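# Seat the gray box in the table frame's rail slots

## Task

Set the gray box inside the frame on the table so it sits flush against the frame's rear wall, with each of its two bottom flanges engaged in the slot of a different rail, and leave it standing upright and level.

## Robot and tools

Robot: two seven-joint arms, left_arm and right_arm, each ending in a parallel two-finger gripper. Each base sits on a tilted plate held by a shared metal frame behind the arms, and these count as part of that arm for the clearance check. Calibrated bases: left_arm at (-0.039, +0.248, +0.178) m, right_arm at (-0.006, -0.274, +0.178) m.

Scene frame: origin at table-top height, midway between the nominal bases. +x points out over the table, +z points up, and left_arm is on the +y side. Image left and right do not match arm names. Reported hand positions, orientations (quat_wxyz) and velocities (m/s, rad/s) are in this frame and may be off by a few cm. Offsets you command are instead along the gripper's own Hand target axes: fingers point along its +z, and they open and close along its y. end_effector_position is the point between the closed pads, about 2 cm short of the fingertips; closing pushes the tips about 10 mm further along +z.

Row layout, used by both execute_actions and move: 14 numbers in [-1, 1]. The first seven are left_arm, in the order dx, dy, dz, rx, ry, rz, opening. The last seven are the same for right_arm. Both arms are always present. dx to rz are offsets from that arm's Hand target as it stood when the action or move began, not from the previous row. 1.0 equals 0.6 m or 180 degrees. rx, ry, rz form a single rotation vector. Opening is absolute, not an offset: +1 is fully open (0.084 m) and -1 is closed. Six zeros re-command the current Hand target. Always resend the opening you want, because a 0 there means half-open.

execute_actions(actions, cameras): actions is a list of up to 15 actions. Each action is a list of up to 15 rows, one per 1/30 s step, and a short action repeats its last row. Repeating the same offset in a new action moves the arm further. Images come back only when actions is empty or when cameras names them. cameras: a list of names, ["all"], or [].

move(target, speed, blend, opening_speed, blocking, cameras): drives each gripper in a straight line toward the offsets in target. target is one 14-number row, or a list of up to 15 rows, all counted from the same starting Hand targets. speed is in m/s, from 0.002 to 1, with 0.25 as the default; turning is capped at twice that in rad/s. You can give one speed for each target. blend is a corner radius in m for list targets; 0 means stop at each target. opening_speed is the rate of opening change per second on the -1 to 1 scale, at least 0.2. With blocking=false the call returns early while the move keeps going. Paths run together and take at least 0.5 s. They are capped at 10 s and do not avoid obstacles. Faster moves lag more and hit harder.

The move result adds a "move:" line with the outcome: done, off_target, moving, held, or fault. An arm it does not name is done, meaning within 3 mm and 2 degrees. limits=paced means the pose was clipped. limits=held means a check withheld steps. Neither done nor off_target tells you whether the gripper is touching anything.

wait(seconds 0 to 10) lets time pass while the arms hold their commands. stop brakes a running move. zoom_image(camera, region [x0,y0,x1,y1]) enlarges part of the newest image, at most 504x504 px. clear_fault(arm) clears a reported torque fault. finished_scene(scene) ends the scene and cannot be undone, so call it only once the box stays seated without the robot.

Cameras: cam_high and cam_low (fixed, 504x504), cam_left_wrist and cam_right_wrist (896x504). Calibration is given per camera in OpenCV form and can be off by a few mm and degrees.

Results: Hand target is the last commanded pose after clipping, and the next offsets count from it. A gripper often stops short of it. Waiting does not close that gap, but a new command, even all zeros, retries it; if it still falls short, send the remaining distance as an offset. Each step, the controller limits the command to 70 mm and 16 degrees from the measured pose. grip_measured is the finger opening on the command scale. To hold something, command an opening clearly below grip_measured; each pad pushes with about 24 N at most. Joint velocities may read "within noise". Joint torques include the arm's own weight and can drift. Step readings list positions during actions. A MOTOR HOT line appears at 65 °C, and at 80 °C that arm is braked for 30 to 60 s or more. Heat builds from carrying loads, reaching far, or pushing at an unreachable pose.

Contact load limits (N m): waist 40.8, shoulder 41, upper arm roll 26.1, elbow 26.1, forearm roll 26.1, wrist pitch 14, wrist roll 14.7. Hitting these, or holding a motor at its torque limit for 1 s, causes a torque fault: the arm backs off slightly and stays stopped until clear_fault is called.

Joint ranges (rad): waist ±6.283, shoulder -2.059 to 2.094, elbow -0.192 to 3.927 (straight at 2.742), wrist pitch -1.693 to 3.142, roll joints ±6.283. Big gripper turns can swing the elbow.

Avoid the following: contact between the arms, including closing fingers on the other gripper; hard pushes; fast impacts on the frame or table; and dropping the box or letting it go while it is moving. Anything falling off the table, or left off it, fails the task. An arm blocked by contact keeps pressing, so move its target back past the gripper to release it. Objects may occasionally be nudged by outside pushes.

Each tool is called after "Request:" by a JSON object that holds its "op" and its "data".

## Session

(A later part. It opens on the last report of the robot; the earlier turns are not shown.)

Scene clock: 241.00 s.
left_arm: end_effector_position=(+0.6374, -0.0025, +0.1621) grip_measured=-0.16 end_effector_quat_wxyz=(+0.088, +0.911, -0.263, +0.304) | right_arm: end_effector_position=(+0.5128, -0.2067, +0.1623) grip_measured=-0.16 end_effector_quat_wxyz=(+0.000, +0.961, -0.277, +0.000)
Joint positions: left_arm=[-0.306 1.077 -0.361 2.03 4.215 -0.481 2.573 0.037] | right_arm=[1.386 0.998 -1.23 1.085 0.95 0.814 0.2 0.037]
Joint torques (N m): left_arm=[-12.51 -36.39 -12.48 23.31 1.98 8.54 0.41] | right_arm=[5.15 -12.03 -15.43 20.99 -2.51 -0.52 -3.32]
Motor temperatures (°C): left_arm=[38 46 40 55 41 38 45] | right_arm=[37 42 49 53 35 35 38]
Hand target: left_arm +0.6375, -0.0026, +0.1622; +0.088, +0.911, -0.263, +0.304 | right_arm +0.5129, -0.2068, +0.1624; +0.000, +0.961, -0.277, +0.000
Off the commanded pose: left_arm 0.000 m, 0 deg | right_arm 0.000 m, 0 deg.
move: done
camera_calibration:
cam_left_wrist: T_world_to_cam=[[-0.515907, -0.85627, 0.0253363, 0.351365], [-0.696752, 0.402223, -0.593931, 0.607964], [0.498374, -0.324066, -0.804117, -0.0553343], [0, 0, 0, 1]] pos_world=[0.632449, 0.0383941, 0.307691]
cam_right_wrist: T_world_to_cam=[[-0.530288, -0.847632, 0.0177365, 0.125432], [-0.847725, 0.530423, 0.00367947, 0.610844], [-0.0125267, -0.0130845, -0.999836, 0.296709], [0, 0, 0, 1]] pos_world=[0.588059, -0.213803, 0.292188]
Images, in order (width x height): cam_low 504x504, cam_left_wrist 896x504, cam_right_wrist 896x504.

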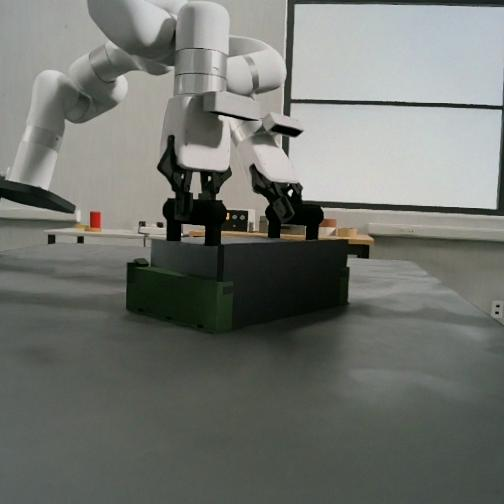

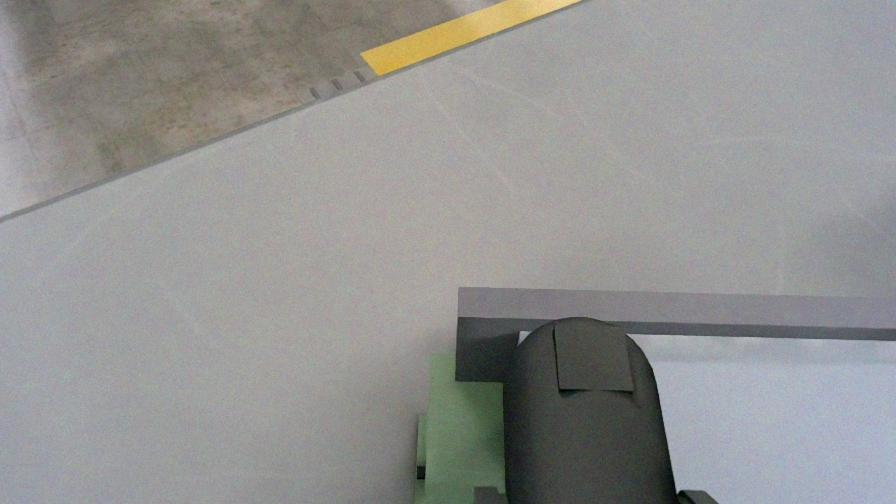

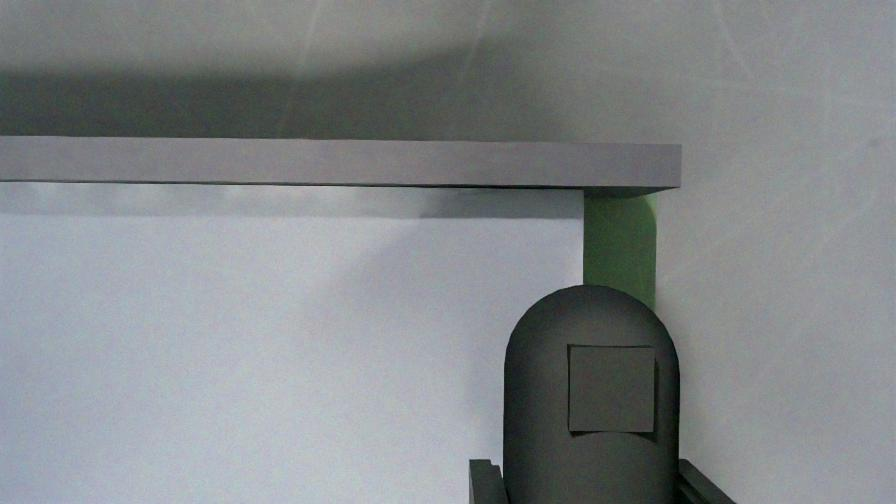

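Request:
{"op": "zoom_image", "data": {"camera": "cam_right_wrist", "region": [400, 110, 720, 290]}}

Request:
{"op": "zoom_image", "data": {"camera": "cam_left_wrist", "region": [440, 270, 896, 400]}}

Request:
{"op": "zoom_image", "data": {"camera": "cam_right_wrist", "region": [0, 120, 320, 240]}}

Scaled by 1.575 from the camera's 896x504 image, which has a finer 1280x720 frame.

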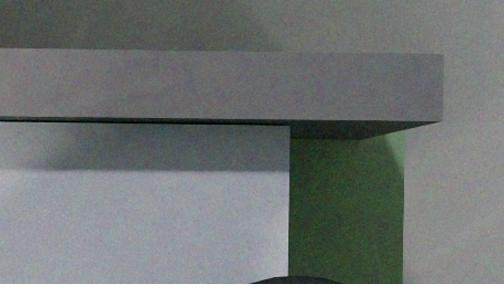

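Scaled by 1.105 from the camera's 896x504 image, which has a finer 1280x720 frame.

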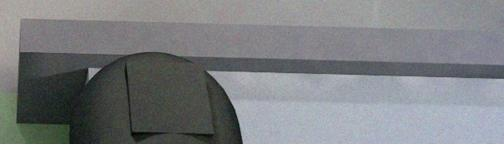

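Scaled by 1.575 from the camera's 896x504 image, which has a finer 1280x720 frame.

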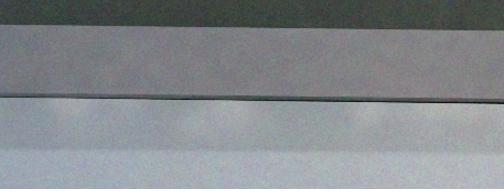

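Request:
{"op": "move", "data": {"target": [0.0020, 0, 0.0015, 0, 0, 0, -1, 0.0025, 0, 0, 0, 0, 0, -1], "speed": 0.02, "cameras": ["cam_left_wrist", "cam_right_wrist"]}}

Scene clock: 250.53 s.
left_arm: end_effector_position=(+0.6387, -0.0034, +0.1622) grip_measured=-0.16 end_effector_quat_wxyz=(+0.088, +0.911, -0.263, +0.304) | right_arm: end_effector_position=(+0.5140, -0.2075, +0.1624) grip_measured=-0.16 end_effector_quat_wxyz=(+0.000, +0.961, -0.277, +0.000)
Joint positions: left_arm=[-0.303 1.087 -0.372 2.048 4.215 -0.49 2.584 0.037] | right_arm=[1.381 0.998 -1.23 1.089 0.949 0.816 0.199 0.037]
Joint torques (N m): left_arm=[-9.68 -36.86 -11.03 24.33 2.15 8.32 0.42] | right_arm=[2.64 -11.72 -20.95 29.98 -0.54 -5.88 -3.15]
Motor temperatures (°C): left_arm=[38 47 44 64 41 43 44] | right_arm=[37 43 52 55 35 36 38]
Hand target: left_arm +0.6387, -0.0034, +0.1622; +0.088, +0.911, -0.263, +0.304 | right_arm +0.5142, -0.2076, +0.1624; +0.000, +0.961, -0.277, +0.000
Off the commanded pose: left_arm 0.000 m, 0 deg | right_arm 0.000 m, 0 deg.
move: done
camera_calibration:
cam_left_wrist: T_world_to_cam=[[-0.516041, -0.856187, 0.0254165, 0.35132], [-0.696522, 0.402168, -0.594237, 0.609242], [0.498556, -0.324354, -0.803888, -0.0563687], [0, 0, 0, 1]] pos_world=[0.633749, 0.0374944, 0.307791]
cam_right_wrist: T_world_to_cam=[[-0.530284, -0.847634, 0.0177577, 0.125381], [-0.847724, 0.530423, 0.00390204, 0.61222], [-0.0127266, -0.0129845, -0.999835, 0.296852], [0, 0, 0, 1]] pos_world=[0.58926, -0.214603, 0.292188]
Images, in order (width x height): cam_left_wrist 896x504, cam_right_wrist 896x504.

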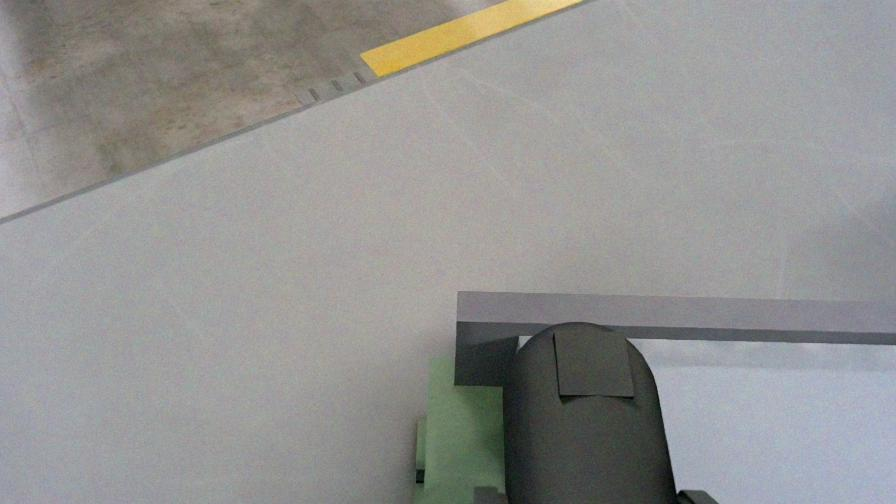

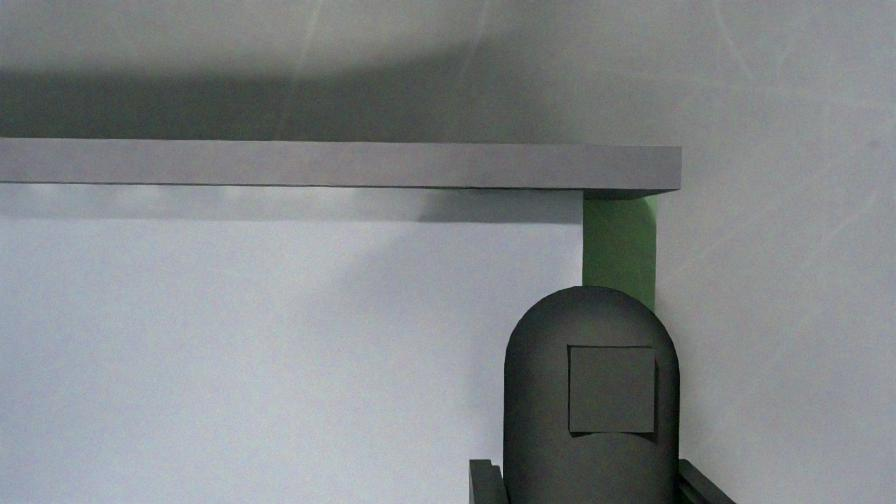

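Request:
{"op": "move", "data": {"target": [-0.0019, 0, 0.0017, 0, 0, 0, -1, -0.0008, 0, 0.0025, 0, 0, 0, -1], "speed": 0.02}}

Scene clock: 253.87 s.
left_arm: end_effector_position=(+0.6385, -0.0032, +0.1607) grip_measured=-0.16 end_effector_quat_wxyz=(+0.088, +0.911, -0.263, +0.304) | right_arm: end_effector_position=(+0.5139, -0.2073, +0.1610) grip_measured=-0.16 end_effector_quat_wxyz=(+0.000, +0.961, -0.277, +0.000) end_effector_velocity=(+0.001, -0.001, -0.001) end_effector_angular_velocity=(-0.005, -0.002, +0.000)
Joint positions: left_arm=[-0.304 1.087 -0.368 2.045 4.216 -0.485 2.58 0.037] | right_arm=[1.38 1 -1.226 1.089 0.951 0.812 0.198 0.037]
Joint velocities: left_arm=[within noise] | right_arm=[-0.002 0.003 0.002 0.001 -0.001 -0.005 0 0]
Joint torques (N m): left_arm=[-25.97 -36.82 -6.72 13.18 3.36 7.63 -0.78] | right_arm=[0.93 -9.4 -15.47 14.31 1.98 -5.82 -3.13]
Motor temperatures (°C): left_arm=[38 47 44 66 41 45 44] | right_arm=[37 43 55 58 35 38 38]
Hand target: left_arm +0.6385, -0.0033, +0.1607; +0.088, +0.911, -0.263, +0.304 | right_arm +0.5138, -0.2073, +0.1609; +0.000, +0.961, -0.277, +0.000
Off the commanded pose: left_arm 0.000 m, 0 deg | right_arm 0.000 m, 0 deg.
MOTOR HOT: joint 4 (elbow) of the left arm reports 66 °C; the controller stops that arm at 80 °C. To cool a motor, set the load down, stop pushing, or move to a pose that needs little force. At that limit the left arm can sag while its brakes close.
move: done

Request:
{"op": "move", "data": {"target": [[-0.0010, 0, 0.0013, 0, 0, 0, -1, 0, 0, 0.0017, 0, 0, 0, -1], [-0.0010, 0, 0.0013, 0, 0, 0, 0.6, 0, 0, 0.0017, 0, 0, 0, 0.6]], "speed": 0.02, "opening_speed": 1.0, "cameras": ["cam_left_wrist", "cam_right_wrist", "cam_low"]}}

Scene clock: 258.77 s.
left_arm: end_effector_position=(+0.6385, -0.0032, +0.1597) grip_measured=+0.59 end_effector_quat_wxyz=(+0.088, +0.911, -0.263, +0.304) | right_arm: end_effector_position=(+0.5137, -0.2073, +0.1599) grip_measured=+0.59 end_effector_quat_wxyz=(+0.000, +0.961, -0.277, +0.000)
Joint positions: left_arm=[-0.305 1.088 -0.366 2.044 4.217 -0.483 2.578 0.069] | right_arm=[1.378 1.001 -1.224 1.089 0.953 0.811 0.196 0.069]
Joint torques (N m): left_arm=[-10.12 -35.01 -8.57 8.53 -0.84 -1.66 0.01] | right_arm=[7.68 -13.64 -11.06 9.61 -1.79 0.15 1.79]
Motor temperatures (°C): left_arm=[38 47 43 63 41 46 45] | right_arm=[37 43 54 57 35 38 38]
Hand target: left_arm +0.6385, -0.0032, +0.1597; +0.088, +0.911, -0.263, +0.304 | right_arm +0.5138, -0.2073, +0.1599; +0.000, +0.961, -0.277, +0.000
Off the commanded pose: left_arm 0.000 m, 0 deg | right_arm 0.000 m, 0 deg.
MOTOR HOT: still on. Joint 4 (elbow) of the left arm reports 63 °C.
move: done
camera_calibration:
cam_left_wrist: T_world_to_cam=[[-0.516041, -0.856187, 0.0254165, 0.351451], [-0.696522, 0.402168, -0.594237, 0.607537], [0.498556, -0.324354, -0.803888, -0.0582138], [0, 0, 0, 1]] pos_world=[0.633549, 0.0376944, 0.305291]
cam_right_wrist: T_world_to_cam=[[-0.530293, -0.847631, 0.0176304, 0.125477], [-0.847725, 0.530424, 0.00350992, 0.611983], [-0.0123267, -0.0130845, -0.999838, 0.294196], [0, 0, 0, 1]] pos_world=[0.588959, -0.214403, 0.289789]
Images, in order (width x height): cam_low 504x504, cam_left_wrist 896x504, cam_right_wrist 896x504.

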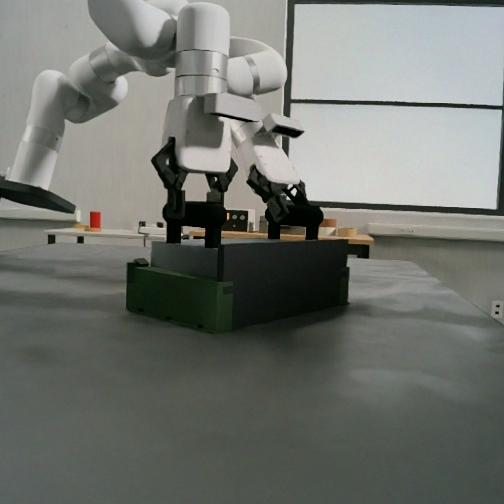

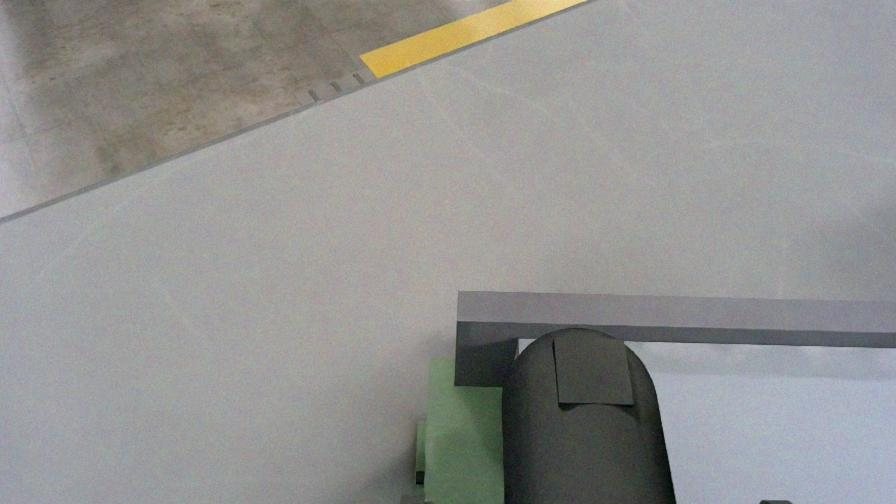

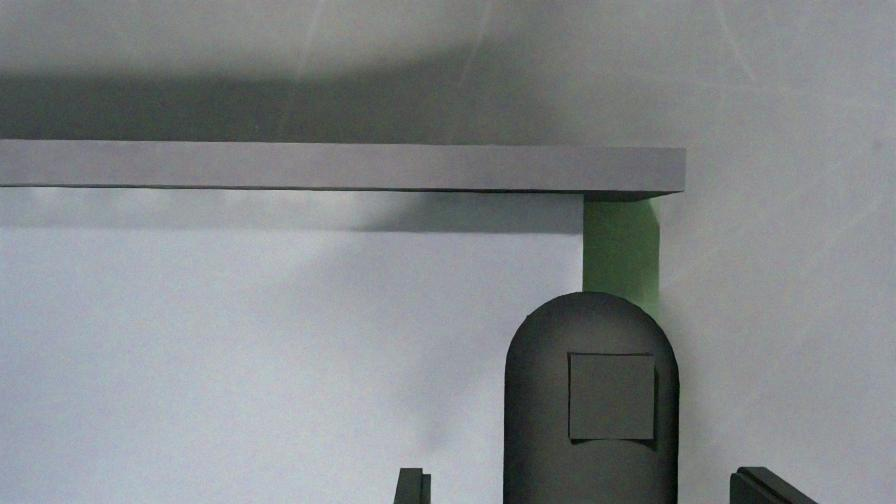

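Request:
{"op": "zoom_image", "data": {"camera": "cam_right_wrist", "region": [440, 140, 700, 280]}}

Request:
{"op": "zoom_image", "data": {"camera": "cam_right_wrist", "region": [0, 140, 260, 280]}}

Request:
{"op": "zoom_image", "data": {"camera": "cam_left_wrist", "region": [440, 280, 700, 420]}}

Scaled by 1.938 from the camera's 896x504 image, which has a finer 1280x720 frame.

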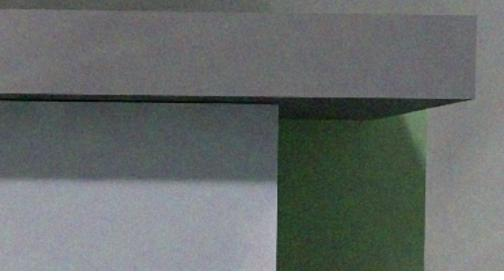

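Scaled by 1.938 from the camera's 896x504 image, which has a finer 1280x720 frame.

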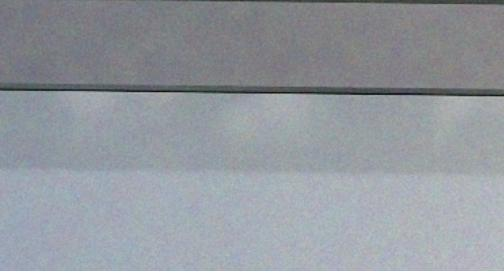

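Scaled by 1.938 from the camera's 896x504 image, which has a finer 1280x720 frame.

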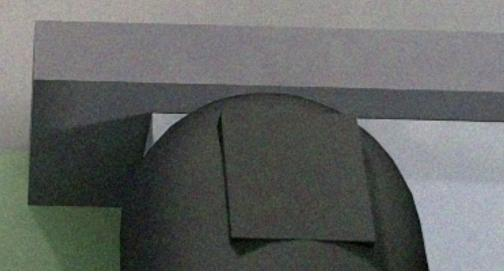

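Request:
{"op": "move", "data": {"target": [[0.0602, 0, -0.0799, 0, 0, 0, 0.6, 0, 0, -0.1, 0, 0, 0, 0.6], [0.0538, 0, -0.2098, 0, 0, 0, 0.6, -0.05, 0, -0.2, 0, 0, 0, 0.6]], "speed": 0.14, "blend": [0.02, 0], "cameras": ["all"]}}

Scene clock: 267.07 s.
left_arm: end_effector_position=(+0.5963, +0.0234, +0.2797) grip_measured=+0.59 end_effector_quat_wxyz=(+0.088, +0.911, -0.263, +0.304) | right_arm: end_effector_position=(+0.4884, -0.1914, +0.2799) grip_measured=+0.59 end_effector_quat_wxyz=(+0.000, +0.961, -0.277, +0.000)
Joint positions: left_arm=[-0.272 0.711 -0.415 1.708 4.132 -0.549 2.554 0.069] | right_arm=[1.706 0.893 -1.544 1.031 0.754 1.021 0.341 0.069]
Joint torques (N m): left_arm=[-18.88 -31.6 -4 7.99 2.07 0.86 -0.81] | right_arm=[6.87 -9.49 -13.06 12.71 -2.46 0.15 2.73]
Motor temperatures (°C): left_arm=[38 47 42 57 41 45 44] | right_arm=[37 43 53 54 35 38 38]
Hand target: left_arm +0.5963, +0.0234, +0.2797; +0.088, +0.911, -0.263, +0.304 | right_arm +0.4884, -0.1914, +0.2799; +0.000, +0.961, -0.277, +0.000
Off the commanded pose: left_arm 0.000 m, 0 deg | right_arm 0.000 m, 0 deg.
MOTOR HOT: cleared for the motors of the left arm.
move: done
camera_calibration:
cam_left_wrist: T_world_to_cam=[[-0.516029, -0.856192, 0.0254902, 0.349361], [-0.696584, 0.402144, -0.59418, 0.638768], [0.498481, -0.324371, -0.803928, 0.0679821], [0, 0, 0, 1]] pos_world=[0.591349, 0.0642944, 0.425291]
cam_right_wrist: T_world_to_cam=[[-0.530409, -0.847557, 0.0177168, 0.123414], [-0.847652, 0.530541, 0.00345602, 0.581601], [-0.0123286, -0.0131845, -0.999837, 0.414052], [0, 0, 0, 1]] pos_world=[0.56356, -0.198504, 0.409788]

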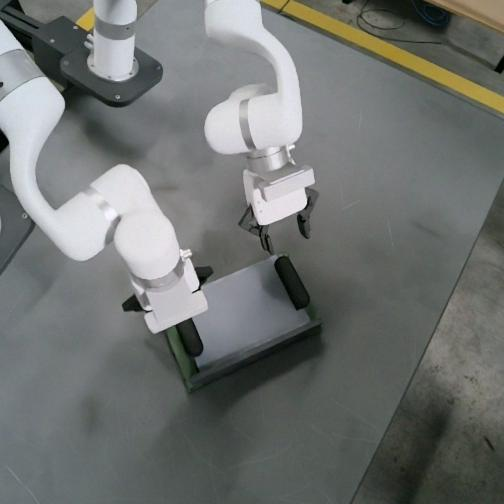

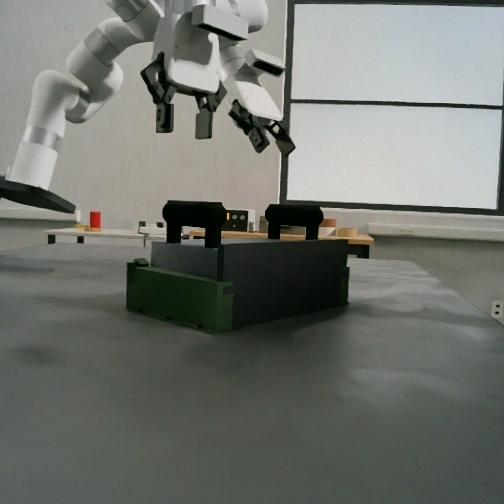

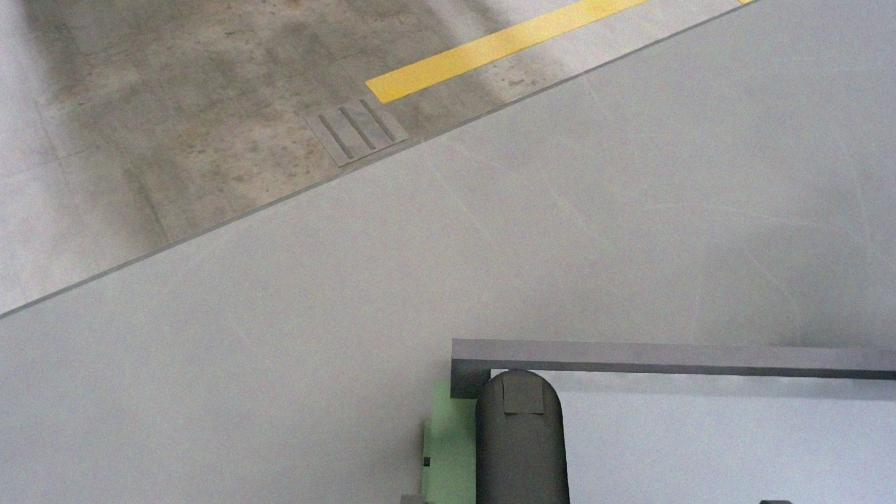

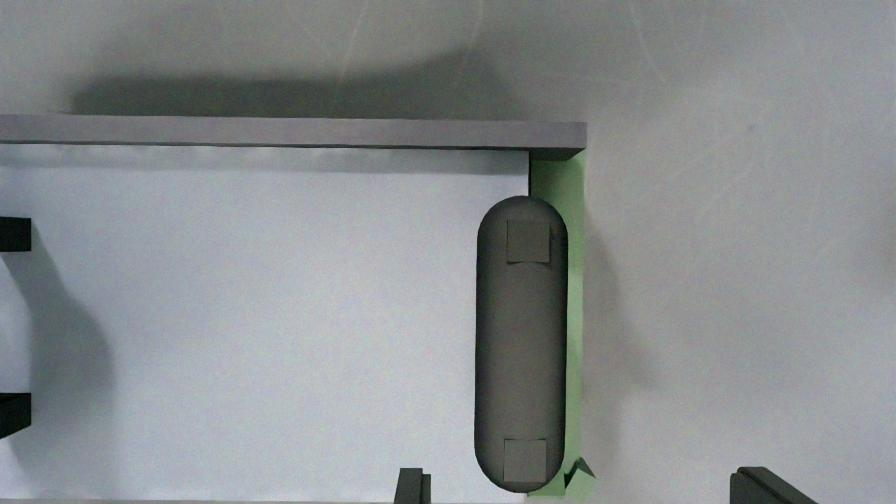

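Request:
{"op": "zoom_image", "data": {"camera": "cam_right_wrist", "region": [400, 100, 620, 220]}}

Request:
{"op": "zoom_image", "data": {"camera": "cam_right_wrist", "region": [0, 100, 220, 220]}}

Request:
{"op": "zoom_image", "data": {"camera": "cam_low", "region": [110, 190, 370, 340]}}

Request:
{"op": "zoom_image", "data": {"camera": "cam_high", "region": [150, 230, 350, 410]}}

Scaled by 2.291 from the camera's 896x504 image, which has a finer 1280x720 frame.

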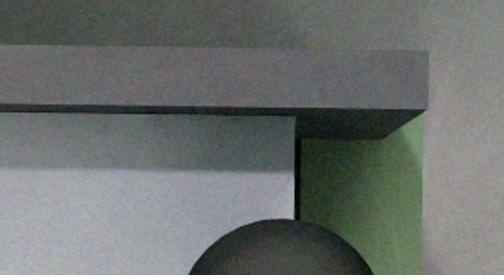

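Scaled by 2.291 from the camera's 896x504 image, which has a finer 1280x720 frame.

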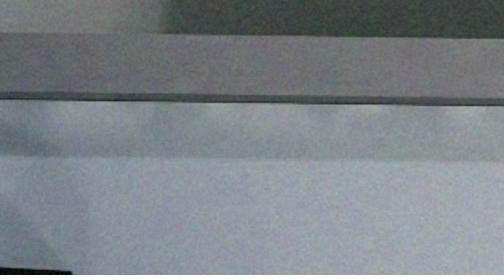

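Scaled by 1.938 from the camera's 504x504 image, which has a finer 720x720 frame.

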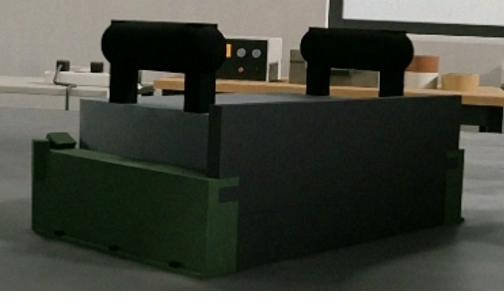

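Scaled by 2.520 from the camera's 504x504 image, which has a finer 720x720 frame.

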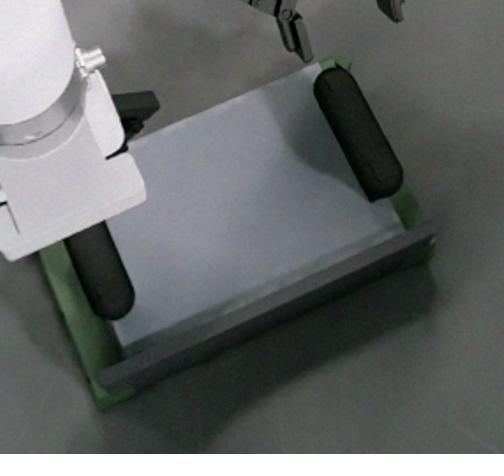

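Request:
{"op": "finished_scene", "data": {"scene": 2}}

The scene is finished: the task was done.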